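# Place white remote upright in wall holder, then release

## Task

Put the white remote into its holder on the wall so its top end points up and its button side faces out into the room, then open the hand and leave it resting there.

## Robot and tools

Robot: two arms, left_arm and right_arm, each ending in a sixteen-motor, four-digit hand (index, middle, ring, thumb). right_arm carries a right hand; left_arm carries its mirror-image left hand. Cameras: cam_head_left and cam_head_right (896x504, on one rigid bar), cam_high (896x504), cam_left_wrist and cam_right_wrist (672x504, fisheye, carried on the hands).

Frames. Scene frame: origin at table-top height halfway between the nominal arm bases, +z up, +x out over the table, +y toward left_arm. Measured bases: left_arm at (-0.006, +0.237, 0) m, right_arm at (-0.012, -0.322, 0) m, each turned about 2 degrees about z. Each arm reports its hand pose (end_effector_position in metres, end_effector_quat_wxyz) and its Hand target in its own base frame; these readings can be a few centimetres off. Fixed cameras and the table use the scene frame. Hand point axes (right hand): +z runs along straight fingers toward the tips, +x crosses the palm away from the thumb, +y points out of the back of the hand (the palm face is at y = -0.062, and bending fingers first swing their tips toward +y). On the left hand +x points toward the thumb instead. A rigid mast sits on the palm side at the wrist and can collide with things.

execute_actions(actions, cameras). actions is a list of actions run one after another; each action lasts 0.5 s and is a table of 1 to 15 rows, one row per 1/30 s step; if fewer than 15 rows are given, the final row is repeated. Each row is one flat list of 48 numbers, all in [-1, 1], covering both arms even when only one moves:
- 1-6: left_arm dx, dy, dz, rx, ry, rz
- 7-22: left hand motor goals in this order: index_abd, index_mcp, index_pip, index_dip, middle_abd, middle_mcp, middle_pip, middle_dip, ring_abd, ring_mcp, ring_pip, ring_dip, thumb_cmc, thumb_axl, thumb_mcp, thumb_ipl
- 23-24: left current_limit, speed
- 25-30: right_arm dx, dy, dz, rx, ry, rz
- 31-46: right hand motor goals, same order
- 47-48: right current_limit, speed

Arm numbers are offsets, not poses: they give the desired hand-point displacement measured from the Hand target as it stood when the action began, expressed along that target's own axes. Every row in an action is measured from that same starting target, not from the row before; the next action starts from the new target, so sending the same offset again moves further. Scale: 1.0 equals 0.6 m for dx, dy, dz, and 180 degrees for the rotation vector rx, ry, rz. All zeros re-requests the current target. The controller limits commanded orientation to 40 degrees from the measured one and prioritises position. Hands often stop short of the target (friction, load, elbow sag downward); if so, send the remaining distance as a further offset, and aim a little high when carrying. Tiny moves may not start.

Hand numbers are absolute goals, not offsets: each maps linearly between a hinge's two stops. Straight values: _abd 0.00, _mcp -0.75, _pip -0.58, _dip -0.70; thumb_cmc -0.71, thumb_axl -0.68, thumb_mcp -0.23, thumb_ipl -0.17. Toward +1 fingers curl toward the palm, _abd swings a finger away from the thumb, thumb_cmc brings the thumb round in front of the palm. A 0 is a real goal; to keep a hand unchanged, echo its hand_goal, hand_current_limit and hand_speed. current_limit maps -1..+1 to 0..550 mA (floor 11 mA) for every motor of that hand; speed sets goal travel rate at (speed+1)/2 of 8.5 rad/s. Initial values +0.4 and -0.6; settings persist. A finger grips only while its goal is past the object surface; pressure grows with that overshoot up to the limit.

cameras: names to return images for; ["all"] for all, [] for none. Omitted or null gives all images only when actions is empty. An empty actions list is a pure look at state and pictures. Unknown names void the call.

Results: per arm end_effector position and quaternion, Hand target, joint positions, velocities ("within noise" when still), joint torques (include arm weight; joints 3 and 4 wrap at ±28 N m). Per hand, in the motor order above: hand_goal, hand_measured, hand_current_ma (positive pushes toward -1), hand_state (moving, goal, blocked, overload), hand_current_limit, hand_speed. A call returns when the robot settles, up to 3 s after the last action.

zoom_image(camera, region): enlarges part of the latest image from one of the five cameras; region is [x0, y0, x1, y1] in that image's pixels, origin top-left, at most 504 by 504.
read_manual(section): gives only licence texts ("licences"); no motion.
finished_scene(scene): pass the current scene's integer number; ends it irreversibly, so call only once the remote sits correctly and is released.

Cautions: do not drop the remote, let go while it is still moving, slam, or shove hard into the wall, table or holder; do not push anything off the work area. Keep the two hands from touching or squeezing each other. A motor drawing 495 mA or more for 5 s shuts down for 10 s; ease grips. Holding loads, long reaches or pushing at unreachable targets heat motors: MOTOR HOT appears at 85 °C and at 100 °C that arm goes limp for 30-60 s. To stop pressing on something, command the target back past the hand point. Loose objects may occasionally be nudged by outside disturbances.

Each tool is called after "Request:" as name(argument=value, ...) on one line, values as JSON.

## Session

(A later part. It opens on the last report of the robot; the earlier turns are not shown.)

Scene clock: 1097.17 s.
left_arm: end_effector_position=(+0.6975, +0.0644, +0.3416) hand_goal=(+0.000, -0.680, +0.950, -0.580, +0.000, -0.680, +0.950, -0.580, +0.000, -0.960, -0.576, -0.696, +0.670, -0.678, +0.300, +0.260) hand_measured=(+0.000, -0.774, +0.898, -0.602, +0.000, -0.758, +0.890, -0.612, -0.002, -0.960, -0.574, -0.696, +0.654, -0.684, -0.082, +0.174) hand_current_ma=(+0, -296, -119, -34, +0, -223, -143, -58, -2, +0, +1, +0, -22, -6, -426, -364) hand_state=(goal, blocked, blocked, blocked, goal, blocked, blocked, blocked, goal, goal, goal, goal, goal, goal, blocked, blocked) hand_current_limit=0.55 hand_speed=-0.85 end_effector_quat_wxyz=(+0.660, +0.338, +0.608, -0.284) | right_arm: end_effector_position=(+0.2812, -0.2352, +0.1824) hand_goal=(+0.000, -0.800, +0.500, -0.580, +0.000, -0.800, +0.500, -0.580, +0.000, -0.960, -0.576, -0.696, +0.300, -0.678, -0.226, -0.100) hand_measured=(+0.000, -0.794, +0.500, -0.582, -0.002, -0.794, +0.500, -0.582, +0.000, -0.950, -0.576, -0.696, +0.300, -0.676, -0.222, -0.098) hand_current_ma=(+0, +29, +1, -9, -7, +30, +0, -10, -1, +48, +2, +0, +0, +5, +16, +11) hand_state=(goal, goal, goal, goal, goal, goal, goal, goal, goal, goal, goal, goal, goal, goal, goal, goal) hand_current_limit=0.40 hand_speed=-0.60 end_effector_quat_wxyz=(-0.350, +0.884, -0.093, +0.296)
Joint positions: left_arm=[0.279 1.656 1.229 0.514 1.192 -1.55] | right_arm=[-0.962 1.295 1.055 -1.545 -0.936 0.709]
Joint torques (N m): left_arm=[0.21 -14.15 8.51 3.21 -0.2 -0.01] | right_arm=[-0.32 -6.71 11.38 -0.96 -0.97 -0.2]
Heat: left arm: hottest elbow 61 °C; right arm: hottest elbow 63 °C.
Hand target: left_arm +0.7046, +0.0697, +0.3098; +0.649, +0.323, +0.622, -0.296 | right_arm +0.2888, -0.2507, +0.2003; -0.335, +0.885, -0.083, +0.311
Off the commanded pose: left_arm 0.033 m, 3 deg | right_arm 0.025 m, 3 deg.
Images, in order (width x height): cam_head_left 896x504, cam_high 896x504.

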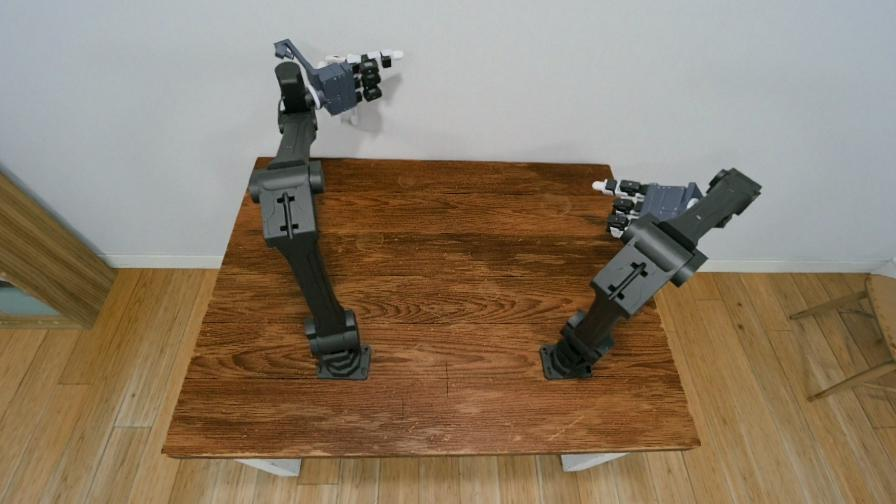

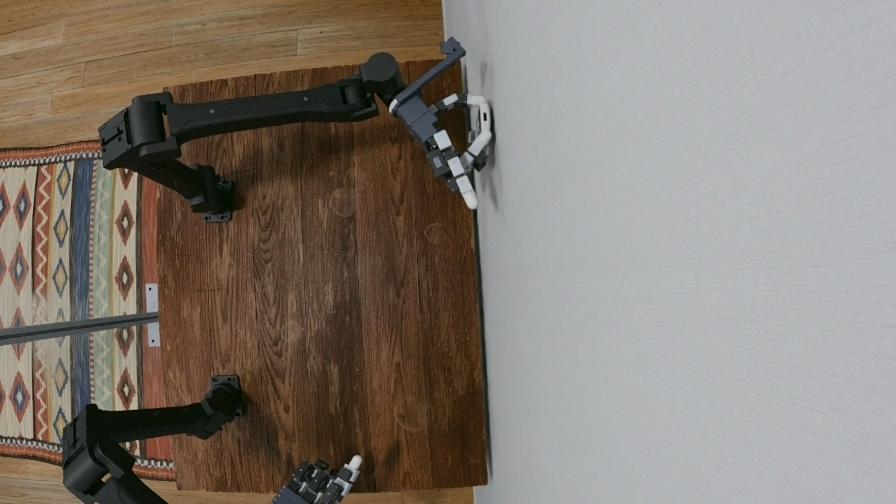

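Request:
execute_actions(actions=[[[-0.09,0,0,0,0,0,0,-0.68,0.95,-0.58,0,-0.68,0.95,-0.58,0,-0.959,-0.576,-0.696,0.671,-0.678,0.3,0.26,0.55,-0.85,0,0,0,0,0,0,0,-0.8,0.5,-0.58,0,-0.8,0.5,-0.58,0,-0.959,-0.576,-0.696,0.3,-0.678,-0.226,-0.1,0.4,-0.6]]], cameras=["cam_high","cam_left_wrist"])

Request:
zoom_image(camera="cam_high", region=[435, 95, 505, 165])

Scene clock: 1108.00 s.
left_arm: end_effector_position=(+0.6965, +0.0642, +0.3423) hand_goal=(+0.000, -0.680, +0.950, -0.580, +0.000, -0.680, +0.950, -0.580, +0.000, -0.960, -0.576, -0.696, +0.670, -0.678, +0.300, +0.260) hand_measured=(+0.000, -0.774, +0.898, -0.602, +0.000, -0.758, +0.890, -0.610, -0.002, -0.960, -0.574, -0.696, +0.656, -0.682, -0.082, +0.174) hand_current_ma=(+0, -296, -119, -34, +0, -223, -140, -55, -2, +0, +1, +0, -20, -5, -426, -364) hand_state=(goal, blocked, blocked, blocked, goal, blocked, blocked, blocked, goal, goal, goal, goal, goal, goal, blocked, blocked) hand_current_limit=0.55 hand_speed=-0.85 end_effector_quat_wxyz=(+0.642, +0.320, +0.628, -0.303) | right_arm: end_effector_position=(+0.2812, -0.2352, +0.1824) hand_goal=(+0.000, -0.800, +0.500, -0.580, +0.000, -0.800, +0.500, -0.580, +0.000, -0.960, -0.576, -0.696, +0.300, -0.678, -0.226, -0.100) hand_measured=(+0.000, -0.794, +0.500, -0.582, -0.002, -0.794, +0.500, -0.582, +0.000, -0.950, -0.576, -0.696, +0.300, -0.676, -0.222, -0.098) hand_current_ma=(+0, +29, +1, -9, -7, +30, +0, -10, -1, +48, +2, +0, +0, +5, +16, +11) hand_state=(goal, goal, goal, goal, goal, goal, goal, goal, goal, goal, goal, goal, goal, goal, goal, goal) hand_current_limit=0.40 hand_speed=-0.60 end_effector_quat_wxyz=(-0.350, +0.884, -0.093, +0.296)
Joint positions: left_arm=[0.279 1.639 1.253 0.406 1.191 -1.559] | right_arm=[-0.962 1.295 1.055 -1.545 -0.936 0.709]
Joint torques (N m): left_arm=[-0.03 -17.73 12.14 2.35 -0.07 0.05] | right_arm=[-0.26 -6.71 11.41 -0.96 -0.97 -0.2]
Heat: left arm: hottest elbow 61 °C; right arm: hottest elbow 63 °C.
Hand target: left_arm +0.7020, +0.0688, +0.3637; +0.649, +0.323, +0.622, -0.296 | right_arm +0.2888, -0.2507, +0.2003; -0.335, +0.885, -0.083, +0.311
Off the commanded pose: left_arm 0.023 m, 1 deg | right_arm 0.025 m, 3 deg.
camera_calibration:
cam_left_wrist: T_world_to_cam=[[-0.484151, -0.376986, 0.789607, 0.0582993], [-0.874771, 0.228501, -0.427275, 0.693743], [-0.0193495, -0.897591, -0.440405, 0.351439], [0, 0, 0, 1]] pos_world=[0.641892, 0.178906, 0.405161]
Images, in order (width x height): cam_high 896x504, cam_left_wrist 672x504.

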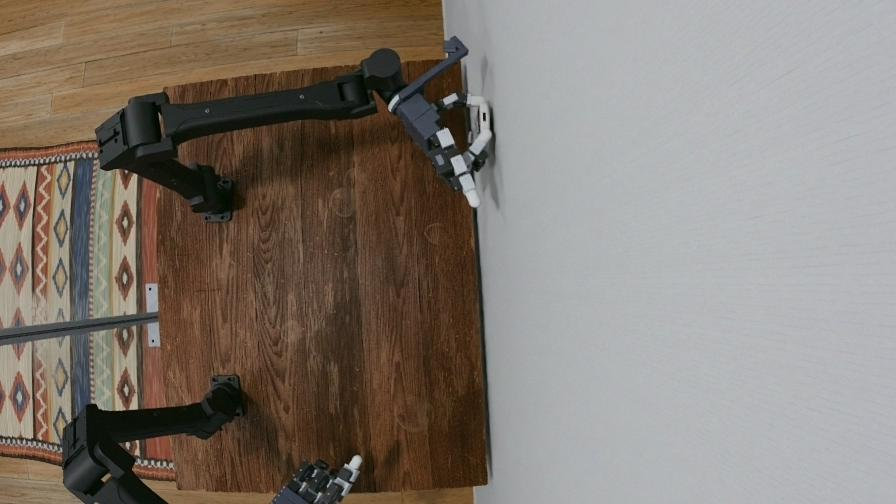

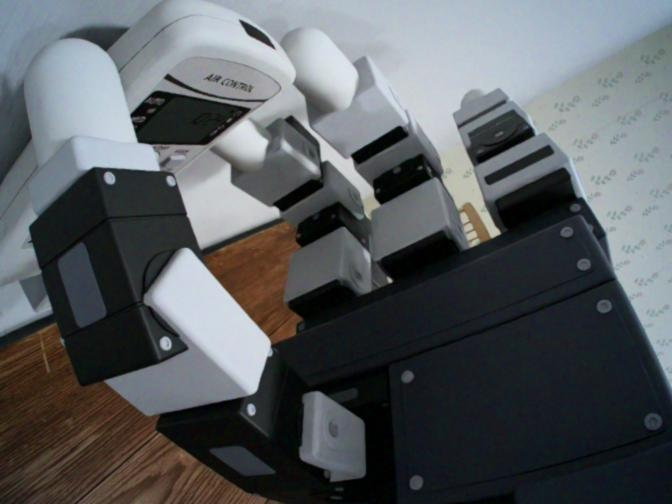

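Scaled by 7.200 from the camera's 896x504 image, which has a finer 1280x720 frame.

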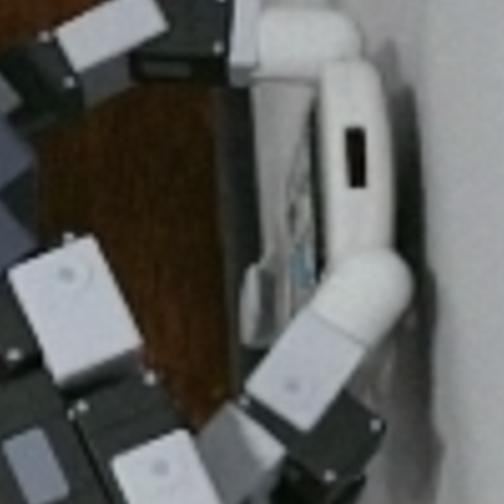

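Request:
zoom_image(camera="cam_high", region=[462, 100, 502, 145])

Request:
zoom_image(camera="cam_left_wrist", region=[0, 0, 300, 350])

Scaled by 11.200 from the camera's 896x504 image, which has a finer 1280x720 frame.

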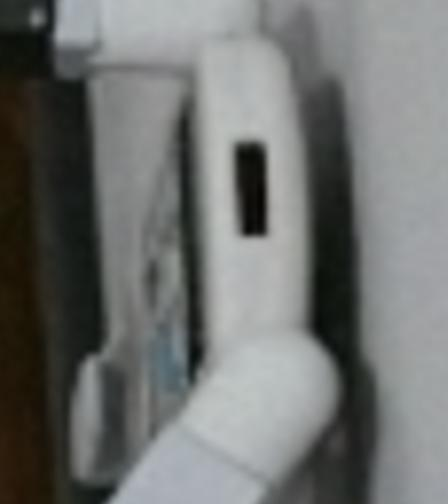

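Scaled by 1.440 from the camera's 672x504 image, which has a finer 960x720 frame.

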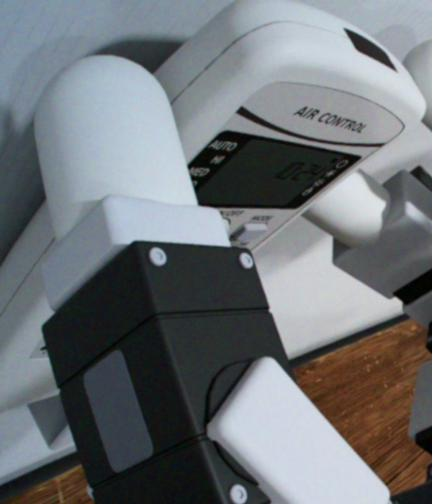

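Request:
execute_actions(actions=[[[0.05,0,0,0,0.0103,-0.0132,0,-0.68,0.95,-0.58,0,-0.68,0.95,-0.58,0,-0.959,-0.576,-0.696,0.671,-0.678,0.3,0.26,0.55,-0.85,0,0,0,0,0,0,0,-0.8,0.5,-0.58,0,-0.8,0.5,-0.58,0,-0.959,-0.576,-0.696,0.3,-0.678,-0.226,-0.1,0.4,-0.6]],[[0.025,0,0,0,0,0,0,-0.68,0.95,-0.58,0,-0.68,0.95,-0.58,0,-0.959,-0.576,-0.696,0.671,-0.678,0.3,0.26,0.55,-0.85,0,0,0,0,0,0,0,-0.8,0.5,-0.58,0,-0.8,0.5,-0.58,0,-0.959,-0.576,-0.696,0.3,-0.678,-0.226,-0.1,0.4,-0.6]]], cameras=["cam_high","cam_head_left"])

Request:
zoom_image(camera="cam_high", region=[462, 100, 502, 145])

Request:
zoom_image(camera="cam_head_left", region=[320, 70, 400, 150])

Scene clock: 1162.50 s.
left_arm: end_effector_position=(+0.6965, +0.0633, +0.3406) hand_goal=(+0.000, -0.680, +0.950, -0.580, +0.000, -0.680, +0.950, -0.580, +0.000, -0.960, -0.576, -0.696, +0.670, -0.678, +0.300, +0.260) hand_measured=(+0.000, -0.774, +0.898, -0.602, -0.002, -0.758, +0.890, -0.610, -0.002, -0.960, -0.574, -0.696, +0.654, -0.682, -0.082, +0.174) hand_current_ma=(+0, -296, -119, -35, +0, -223, -140, -55, -2, +0, +1, +0, -21, -5, -426, -360) hand_state=(goal, blocked, blocked, blocked, goal, blocked, blocked, blocked, goal, goal, goal, goal, goal, goal, blocked, blocked) hand_current_limit=0.55 hand_speed=-0.85 end_effector_quat_wxyz=(+0.640, +0.328, +0.628, -0.297) | right_arm: end_effector_position=(+0.2812, -0.2352, +0.1824) hand_goal=(+0.000, -0.800, +0.500, -0.580, +0.000, -0.800, +0.500, -0.580, +0.000, -0.960, -0.576, -0.696, +0.300, -0.678, -0.226, -0.100) hand_measured=(+0.000, -0.794, +0.500, -0.582, -0.002, -0.794, +0.500, -0.582, +0.000, -0.950, -0.576, -0.696, +0.300, -0.676, -0.222, -0.098) hand_current_ma=(+0, +29, +1, -9, -7, +30, +0, -10, -1, +48, +2, +0, +0, +5, +16, +11) hand_state=(goal, goal, goal, goal, goal, goal, goal, goal, goal, goal, goal, goal, goal, goal, goal, goal) hand_current_limit=0.40 hand_speed=-0.60 end_effector_quat_wxyz=(-0.350, +0.884, -0.093, +0.296)
Joint positions: left_arm=[0.278 1.638 1.255 0.369 1.194 -1.512] | right_arm=[-0.962 1.295 1.055 -1.545 -0.936 0.709]
Joint torques (N m): left_arm=[0.5 -14.8 9.39 3.14 -0.24 0.02] | right_arm=[-0.26 -6.65 11.38 -0.96 -0.97 -0.2]
Heat: left arm: hottest elbow 69 °C; right arm: hottest elbow 64 °C.
Hand target: left_arm +0.7035, +0.0696, +0.3188; +0.632, +0.315, +0.639, -0.304 | right_arm +0.2888, -0.2507, +0.2003; -0.335, +0.885, -0.083, +0.311
Off the commanded pose: left_arm 0.024 m, 2 deg | right_arm 0.025 m, 3 deg.
Images, in order (width x height): cam_head_left 896x504, cam_high 896x504.

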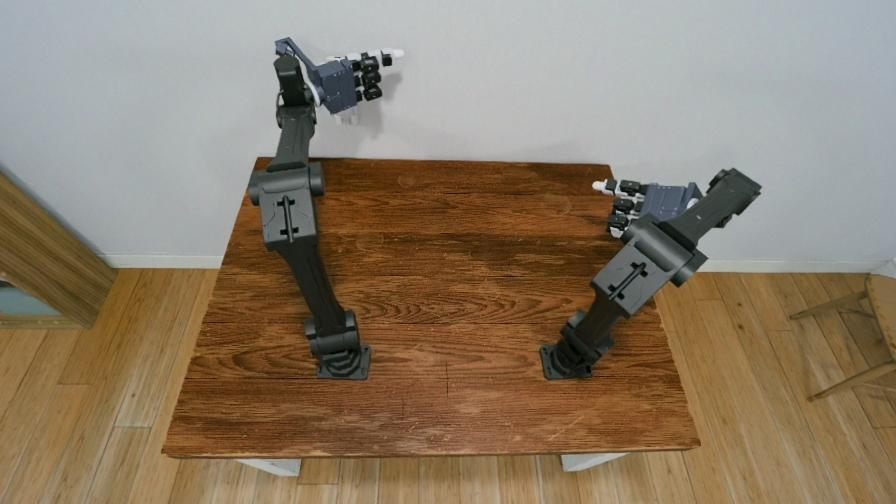

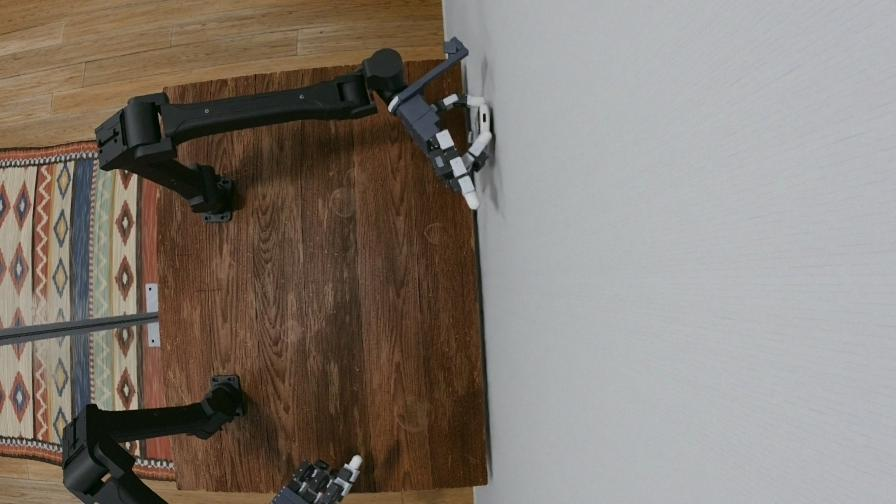

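Scaled by 11.200 from the camera's 896x504 image, which has a finer 1280x720 frame.

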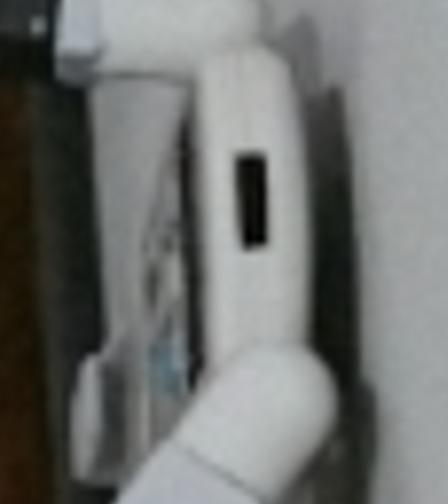

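Scaled by 6.300 from the camera's 896x504 image, which has a finer 1280x720 frame.

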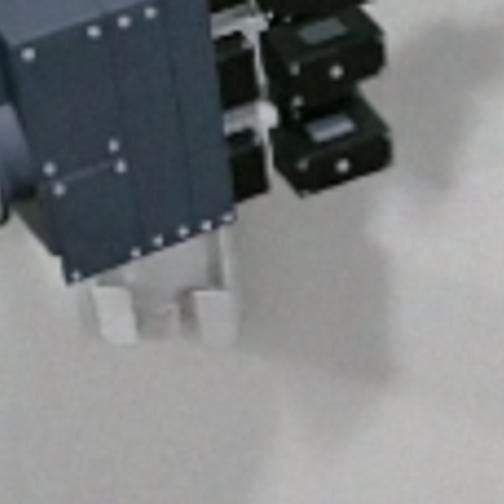

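Request:
execute_actions(actions=[], cameras=["cam_head_right","cam_left_wrist"])

Request:
zoom_image(camera="cam_head_right", region=[350, 95, 395, 140])

Request:
zoom_image(camera="cam_left_wrist", region=[0, 150, 200, 380])

Scene clock: 1173.20 s.
left_arm: end_effector_position=(+0.6965, +0.0633, +0.3406) hand_goal=(+0.000, -0.680, +0.950, -0.580, +0.000, -0.680, +0.950, -0.580, +0.000, -0.960, -0.576, -0.696, +0.670, -0.678, +0.300, +0.260) hand_measured=(+0.000, -0.774, +0.898, -0.602, -0.002, -0.758, +0.890, -0.610, -0.002, -0.960, -0.574, -0.696, +0.654, -0.682, -0.082, +0.174) hand_current_ma=(+0, -296, -119, -35, +0, -223, -140, -55, -2, +0, +1, +0, -21, -5, -426, -360) hand_state=(goal, blocked, blocked, blocked, goal, blocked, blocked, blocked, goal, goal, goal, goal, goal, goal, blocked, blocked) hand_current_limit=0.55 hand_speed=-0.85 end_effector_quat_wxyz=(+0.640, +0.328, +0.628, -0.297) | right_arm: end_effector_position=(+0.2812, -0.2352, +0.1824) hand_goal=(+0.000, -0.800, +0.500, -0.580, +0.000, -0.800, +0.500, -0.580, +0.000, -0.960, -0.576, -0.696, +0.300, -0.678, -0.226, -0.100) hand_measured=(+0.000, -0.794, +0.500, -0.582, -0.002, -0.794, +0.500, -0.582, +0.000, -0.950, -0.576, -0.696, +0.300, -0.676, -0.222, -0.098) hand_current_ma=(+0, +29, +1, -9, -7, +30, +0, -10, -1, +48, +2, +0, +0, +5, +16, +11) hand_state=(goal, goal, goal, goal, goal, goal, goal, goal, goal, goal, goal, goal, goal, goal, goal, goal) hand_current_limit=0.40 hand_speed=-0.60 end_effector_quat_wxyz=(-0.350, +0.884, -0.093, +0.296)
Joint positions: left_arm=[0.278 1.638 1.255 0.369 1.194 -1.512] | right_arm=[-0.962 1.295 1.055 -1.545 -0.936 0.709]
Joint velocities: within noise
Joint torques (N m): left_arm=[0.26 -15.09 9.18 3.04 -0.26 -0.01] | right_arm=[-0.26 -6.71 11.4 -0.96 -0.98 -0.2]
Heat: left arm: hottest elbow 67 °C; right arm: hottest elbow 64 °C.
Hand target: left_arm +0.7035, +0.0696, +0.3188; +0.632, +0.315, +0.639, -0.304 | right_arm +0.2888, -0.2507, +0.2003; -0.335, +0.885, -0.083, +0.311
Off the commanded pose: left_arm 0.024 m, 2 deg | right_arm 0.025 m, 3 deg.
camera_calibration:
cam_left_wrist: T_world_to_cam=[[-0.490025, -0.389951, 0.779624, 0.0675836], [-0.871454, 0.240746, -0.427328, 0.690191], [-0.0210545, -0.888808, -0.457796, 0.356399], [0, 0, 0, 1]] pos_world=[0.642091, 0.176964, 0.405406]
Images, in order (width x height): cam_head_right 896x504, cam_left_wrist 672x504.

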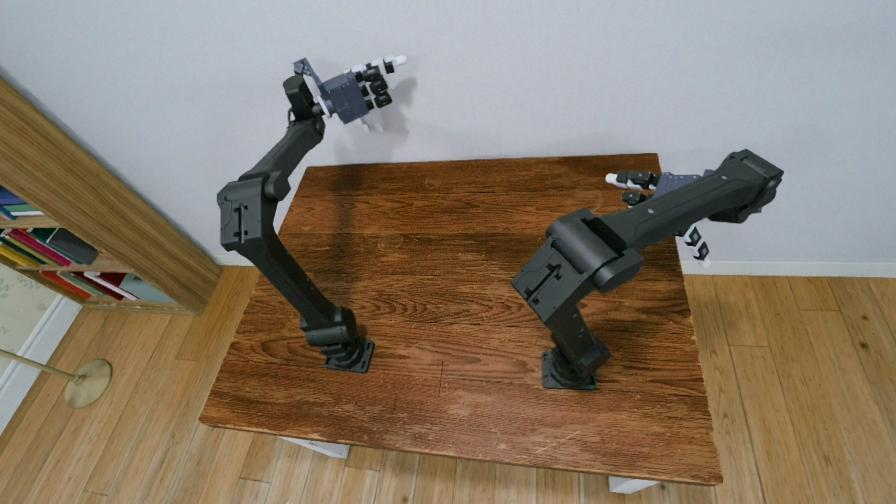

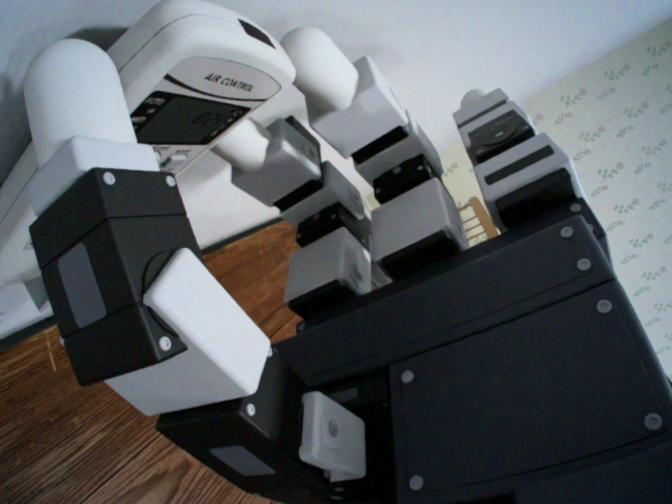

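Scaled by 11.200 from the camera's 896x504 image, which has a finer 1280x720 frame.

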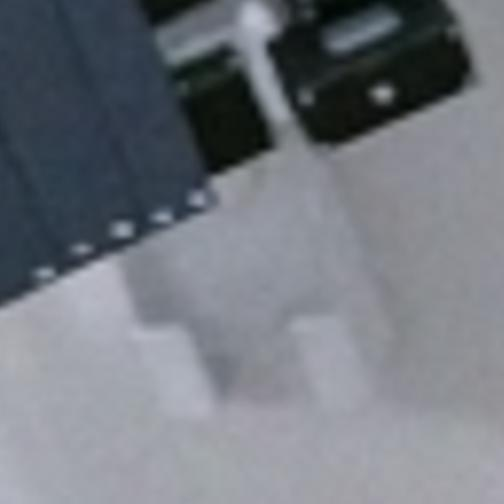

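Scaled by 2.191 from the camera's 672x504 image, which has a finer 960x720 frame.

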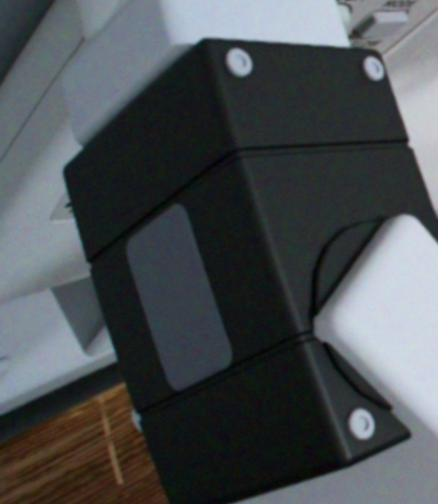

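Request:
execute_actions(actions=[[[0,-0.0327,-0.0257,0,0,0,0,-0.68,0.95,-0.58,0,-0.68,0.95,-0.58,0,-0.959,-0.576,-0.696,0.671,-0.678,0.3,0.26,0.55,-0.85,0,0,0,0,0,0,0,-0.8,0.5,-0.58,0,-0.8,0.5,-0.58,0,-0.959,-0.576,-0.696,0.3,-0.678,-0.226,-0.1,0.4,-0.6]]], cameras=["cam_high","cam_head_right","cam_head_left"])

Request:
zoom_image(camera="cam_high", region=[450, 95, 500, 150])

Request:
zoom_image(camera="cam_head_right", region=[350, 95, 395, 140])

Request:
zoom_image(camera="cam_head_left", region=[330, 90, 375, 135])

Scene clock: 1211.30 s.
left_arm: end_effector_position=(+0.6806, +0.0580, +0.3359) hand_goal=(+0.000, -0.680, +0.950, -0.580, +0.000, -0.680, +0.950, -0.580, +0.000, -0.960, -0.576, -0.696, +0.670, -0.678, +0.300, +0.260) hand_measured=(+0.000, -0.772, +0.898, -0.602, -0.002, -0.758, +0.890, -0.610, -0.002, -0.960, -0.574, -0.696, +0.658, -0.682, -0.082, +0.174) hand_current_ma=(+0, -284, -119, -36, +0, -223, -140, -55, -2, +0, +1, +0, -15, -4, -426, -360) hand_state=(goal, blocked, blocked, blocked, goal, blocked, blocked, blocked, goal, goal, goal, goal, goal, goal, blocked, blocked) hand_current_limit=0.55 hand_speed=-0.85 end_effector_quat_wxyz=(+0.639, +0.332, +0.627, -0.298) | right_arm: end_effector_position=(+0.2812, -0.2352, +0.1824) hand_goal=(+0.000, -0.800, +0.500, -0.580, +0.000, -0.800, +0.500, -0.580, +0.000, -0.960, -0.576, -0.696, +0.300, -0.678, -0.226, -0.100) hand_measured=(+0.000, -0.794, +0.500, -0.582, -0.002, -0.794, +0.500, -0.582, +0.000, -0.950, -0.576, -0.696, +0.300, -0.676, -0.222, -0.098) hand_current_ma=(+0, +29, +1, -9, -7, +30, +0, -10, -1, +48, +2, +0, +0, +5, +16, +11) hand_state=(goal, goal, goal, goal, goal, goal, goal, goal, goal, goal, goal, goal, goal, goal, goal, goal) hand_current_limit=0.40 hand_speed=-0.60 end_effector_quat_wxyz=(-0.350, +0.884, -0.093, +0.296)
Joint positions: left_arm=[0.279 1.604 1.2 0.387 1.203 -1.504] | right_arm=[-0.962 1.295 1.055 -1.545 -0.936 0.709]
Joint torques (N m): left_arm=[1.08 -16.38 8.18 2.84 -0.04 -0.1] | right_arm=[-0.21 -6.71 11.38 -0.98 -0.97 -0.2]
Heat: left arm: hottest elbow 62 °C; right arm: hottest elbow 64 °C.
Hand target: left_arm +0.6785, +0.0696, +0.3189; +0.632, +0.315, +0.639, -0.304 | right_arm +0.2888, -0.2507, +0.2003; -0.335, +0.885, -0.083, +0.311
Off the commanded pose: left_arm 0.021 m, 3 deg | right_arm 0.025 m, 3 deg.
Images, in order (width x height): cam_head_left 896x504, cam_head_right 896x504, cam_high 896x504.

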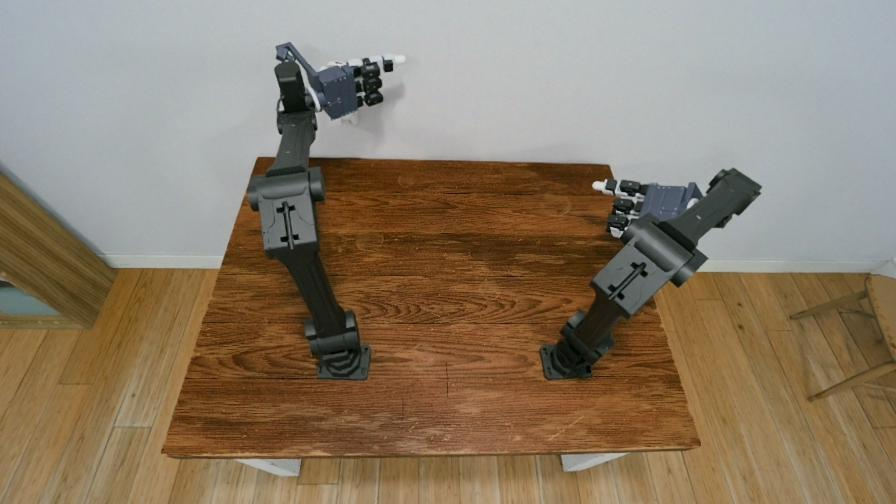

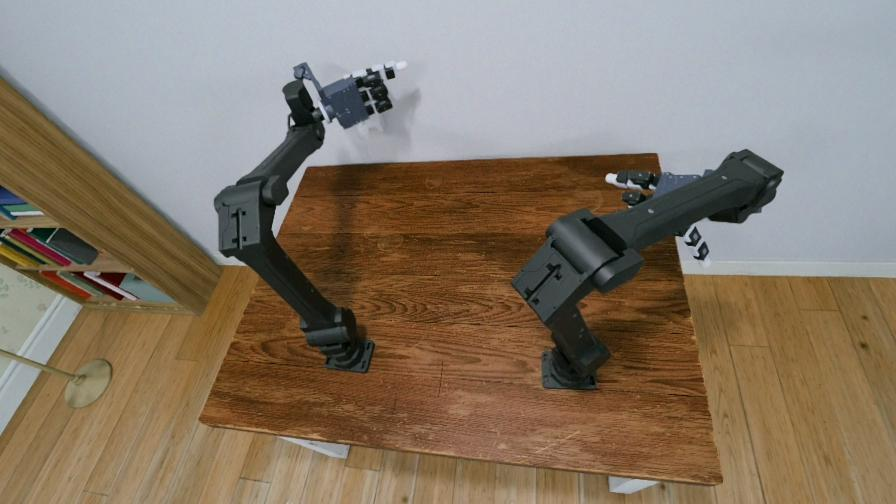

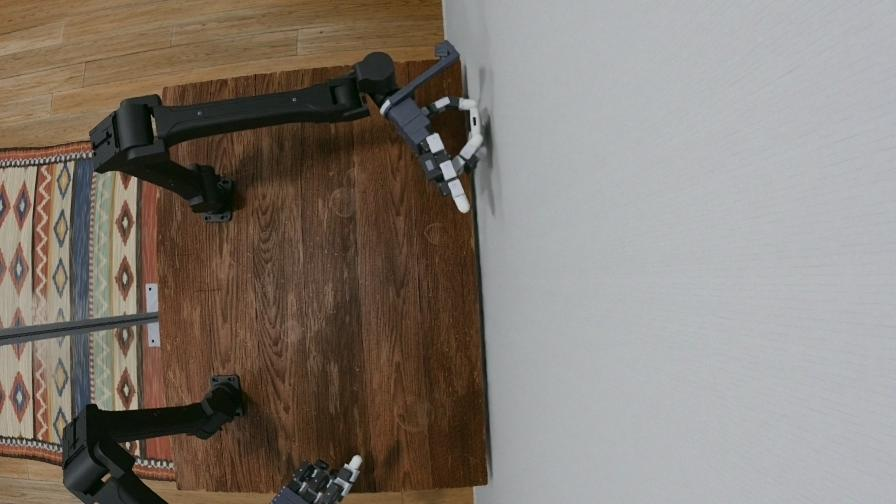

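Scaled by 9.164 from the camera's 896x504 image, which has a finer 1280x720 frame.

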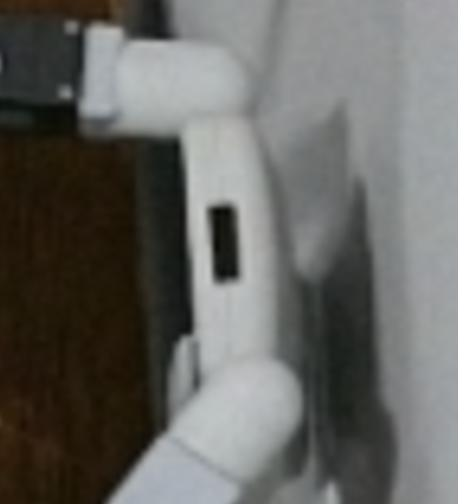

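Scaled by 11.200 from the camera's 896x504 image, which has a finer 1280x720 frame.

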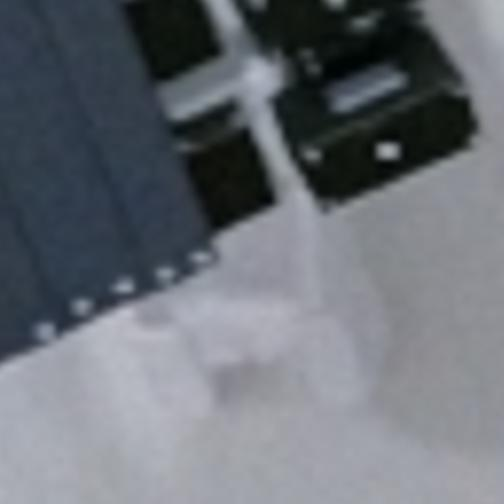

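Scaled by 11.200 from the camera's 896x504 image, which has a finer 1280x720 frame.

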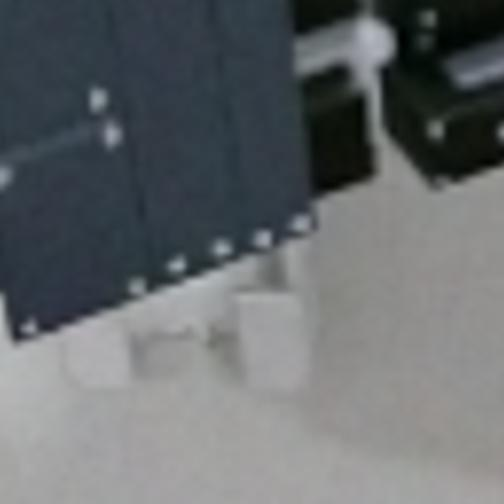

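Request:
execute_actions(actions=[[[-0.083,0,0,0,0,0,0,-0.68,0.95,-0.58,0,-0.68,0.95,-0.58,0,-0.959,-0.576,-0.696,0.671,-0.678,0.3,0.26,0.55,-0.85,0,0,0,0,0,0,0,-0.8,0.5,-0.58,0,-0.8,0.5,-0.58,0,-0.959,-0.576,-0.696,0.3,-0.678,-0.226,-0.1,0.4,-0.6]],[[0,0.0281,0.0531,0,0,0,0,-0.68,0.95,-0.58,0,-0.68,0.95,-0.58,0,-0.959,-0.576,-0.696,0.671,-0.678,0.3,0.26,0.55,-0.85,0,0,0,0,0,0,0,-0.8,0.5,-0.58,0,-0.8,0.5,-0.58,0,-0.959,-0.576,-0.696,0.3,-0.678,-0.226,-0.1,0.4,-0.6]]], cameras=["cam_high","cam_head_right"])

Request:
zoom_image(camera="cam_high", region=[455, 95, 505, 150])

Request:
zoom_image(camera="cam_head_right", region=[350, 95, 395, 140])

Scene clock: 1240.33 s.
left_arm: end_effector_position=(+0.6970, +0.0557, +0.3496) hand_goal=(+0.000, -0.680, +0.950, -0.580, +0.000, -0.680, +0.950, -0.580, +0.000, -0.960, -0.576, -0.696, +0.670, -0.678, +0.300, +0.260) hand_measured=(+0.002, -0.770, +0.898, -0.602, -0.002, -0.752, +0.892, -0.610, -0.002, -0.960, -0.574, -0.696, +0.652, -0.684, -0.082, +0.176) hand_current_ma=(+1, -281, -119, -33, +0, -199, -134, -53, -2, +0, +1, +0, -26, -7, -426, -352) hand_state=(goal, blocked, blocked, blocked, goal, blocked, blocked, blocked, goal, goal, goal, goal, goal, goal, blocked, blocked) hand_current_limit=0.55 hand_speed=-0.85 end_effector_quat_wxyz=(+0.624, +0.303, +0.650, -0.312) | right_arm: end_effector_position=(+0.2812, -0.2352, +0.1824) hand_goal=(+0.000, -0.800, +0.500, -0.580, +0.000, -0.800, +0.500, -0.580, +0.000, -0.960, -0.576, -0.696, +0.300, -0.678, -0.226, -0.100) hand_measured=(+0.000, -0.794, +0.500, -0.582, -0.002, -0.794, +0.500, -0.582, +0.000, -0.950, -0.576, -0.696, +0.300, -0.676, -0.222, -0.098) hand_current_ma=(+0, +29, +1, -9, -7, +30, +0, -10, -1, +48, +2, +0, +0, +5, +16, +11) hand_state=(goal, goal, goal, goal, goal, goal, goal, goal, goal, goal, goal, goal, goal, goal, goal, goal) hand_current_limit=0.40 hand_speed=-0.60 end_effector_quat_wxyz=(-0.350, +0.884, -0.093, +0.296)
Joint positions: left_arm=[0.26 1.612 1.289 0.256 1.16 -1.537] | right_arm=[-0.962 1.295 1.055 -1.545 -0.936 0.709]
Joint torques (N m): left_arm=[-1.08 -16.26 13.48 2.76 0.02 0.2] | right_arm=[-0.26 -6.71 11.41 -0.98 -0.97 -0.2]
Heat: left arm: hottest elbow 58 °C; right arm: hottest elbow 64 °C.
Hand target: left_arm +0.7115, +0.0539, +0.3684; +0.632, +0.315, +0.639, -0.304 | right_arm +0.2888, -0.2507, +0.2003; -0.335, +0.885, -0.083, +0.311
Off the commanded pose: left_arm 0.024 m, 2 deg | right_arm 0.025 m, 3 deg.
Images, in order (width x height): cam_head_right 896x504, cam_high 896x504.

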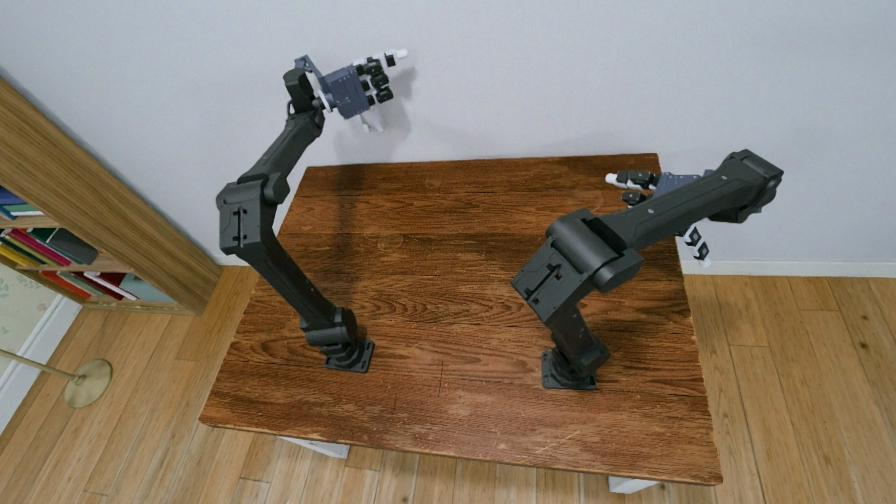

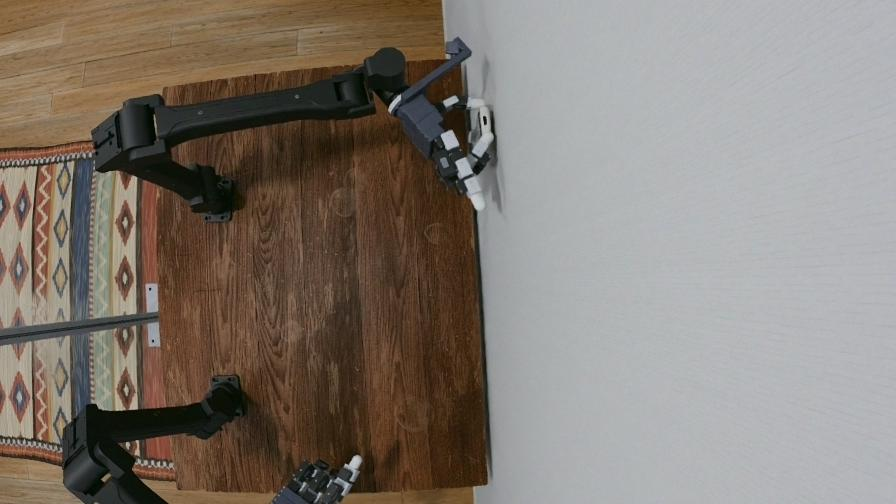

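Scaled by 9.164 from the camera's 896x504 image, which has a finer 1280x720 frame.

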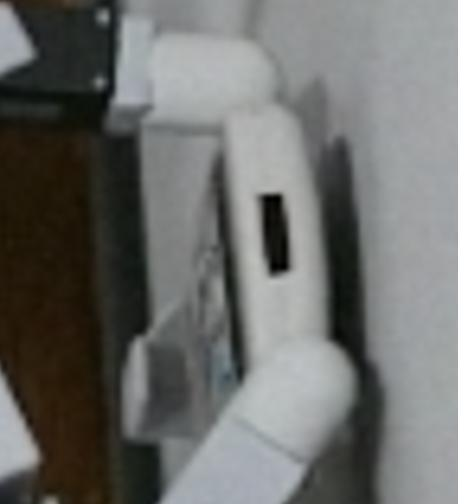

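Scaled by 11.200 from the camera's 896x504 image, which has a finer 1280x720 frame.

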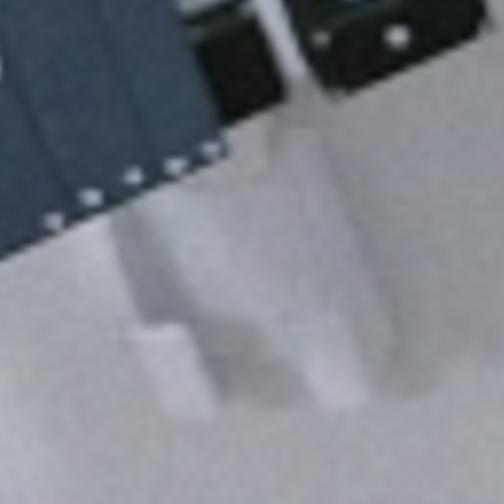

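Request:
zoom_image(camera="cam_high", region=[468, 108, 498, 143])

Scaled by 14.400 from the camera's 896x504 image, which has a finer 1280x720 frame.

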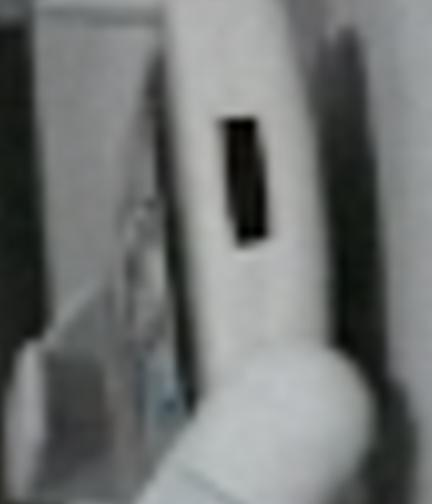

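Request:
execute_actions(actions=[], cameras=["cam_left_wrist"])

Request:
zoom_image(camera="cam_left_wrist", region=[0, 0, 300, 350])

Scene clock: 1303.20 s.
left_arm: end_effector_position=(+0.6970, +0.0557, +0.3496) hand_goal=(+0.000, -0.680, +0.950, -0.580, +0.000, -0.680, +0.950, -0.580, +0.000, -0.960, -0.576, -0.696, +0.670, -0.678, +0.300, +0.260) hand_measured=(+0.002, -0.770, +0.898, -0.602, -0.002, -0.752, +0.892, -0.610, -0.002, -0.960, -0.574, -0.696, +0.652, -0.684, -0.082, +0.176) hand_current_ma=(+1, -281, -119, -33, +0, -199, -134, -53, -2, +0, +1, +0, -26, -7, -426, -352) hand_state=(goal, blocked, blocked, blocked, goal, blocked, blocked, blocked, goal, goal, goal, goal, goal, goal, blocked, blocked) hand_current_limit=0.55 hand_speed=-0.85 end_effector_quat_wxyz=(+0.624, +0.303, +0.650, -0.312) | right_arm: end_effector_position=(+0.2812, -0.2352, +0.1824) hand_goal=(+0.000, -0.800, +0.500, -0.580, +0.000, -0.800, +0.500, -0.580, +0.000, -0.960, -0.576, -0.696, +0.300, -0.678, -0.226, -0.100) hand_measured=(+0.000, -0.794, +0.500, -0.582, -0.002, -0.794, +0.500, -0.582, +0.000, -0.950, -0.576, -0.696, +0.300, -0.676, -0.222, -0.098) hand_current_ma=(+0, +29, +1, -9, -7, +30, +0, -10, -1, +48, +2, +0, +0, +5, +16, +11) hand_state=(goal, goal, goal, goal, goal, goal, goal, goal, goal, goal, goal, goal, goal, goal, goal, goal) hand_current_limit=0.40 hand_speed=-0.60 end_effector_quat_wxyz=(-0.350, +0.884, -0.093, +0.296)
Joint positions: left_arm=[0.26 1.612 1.289 0.256 1.16 -1.537] | right_arm=[-0.962 1.295 1.055 -1.545 -0.936 0.709]
Joint velocities: within noise
Joint torques (N m): left_arm=[-0.67 -15.5 13.5 2.7 0.04 0.22] | right_arm=[-0.26 -6.71 11.38 -0.98 -0.97 -0.2]
Heat: left arm: hottest elbow 71 °C; right arm: hottest elbow 65 °C.
Hand target: left_arm +0.7115, +0.0539, +0.3684; +0.632, +0.315, +0.639, -0.304 | right_arm +0.2888, -0.2507, +0.2003; -0.335, +0.885, -0.083, +0.311
Off the commanded pose: left_arm 0.024 m, 2 deg | right_arm 0.025 m, 3 deg.
camera_calibration:
cam_left_wrist: T_world_to_cam=[[-0.425312, -0.375029, 0.823689, -0.00361098], [-0.904252, 0.214227, -0.369372, 0.700345], [-0.0379308, -0.90192, -0.430234, 0.356714], [0, 0, 0, 1]] pos_world=[0.645283, 0.170341, 0.415133]
Images, in order (width x height): cam_left_wrist 672x504.

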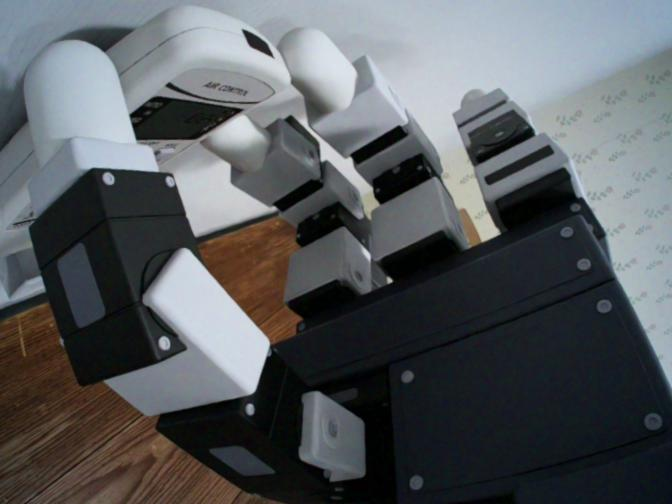

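Scaled by 1.440 from the camera's 672x504 image, which has a finer 960x720 frame.

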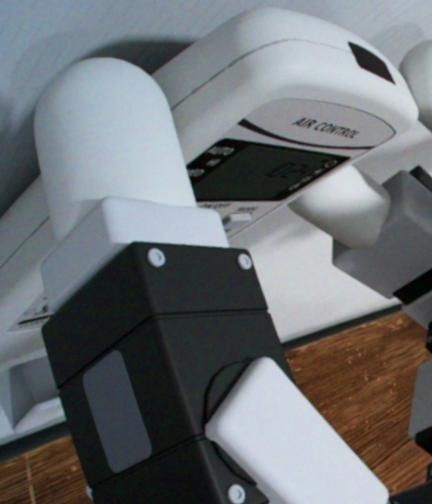

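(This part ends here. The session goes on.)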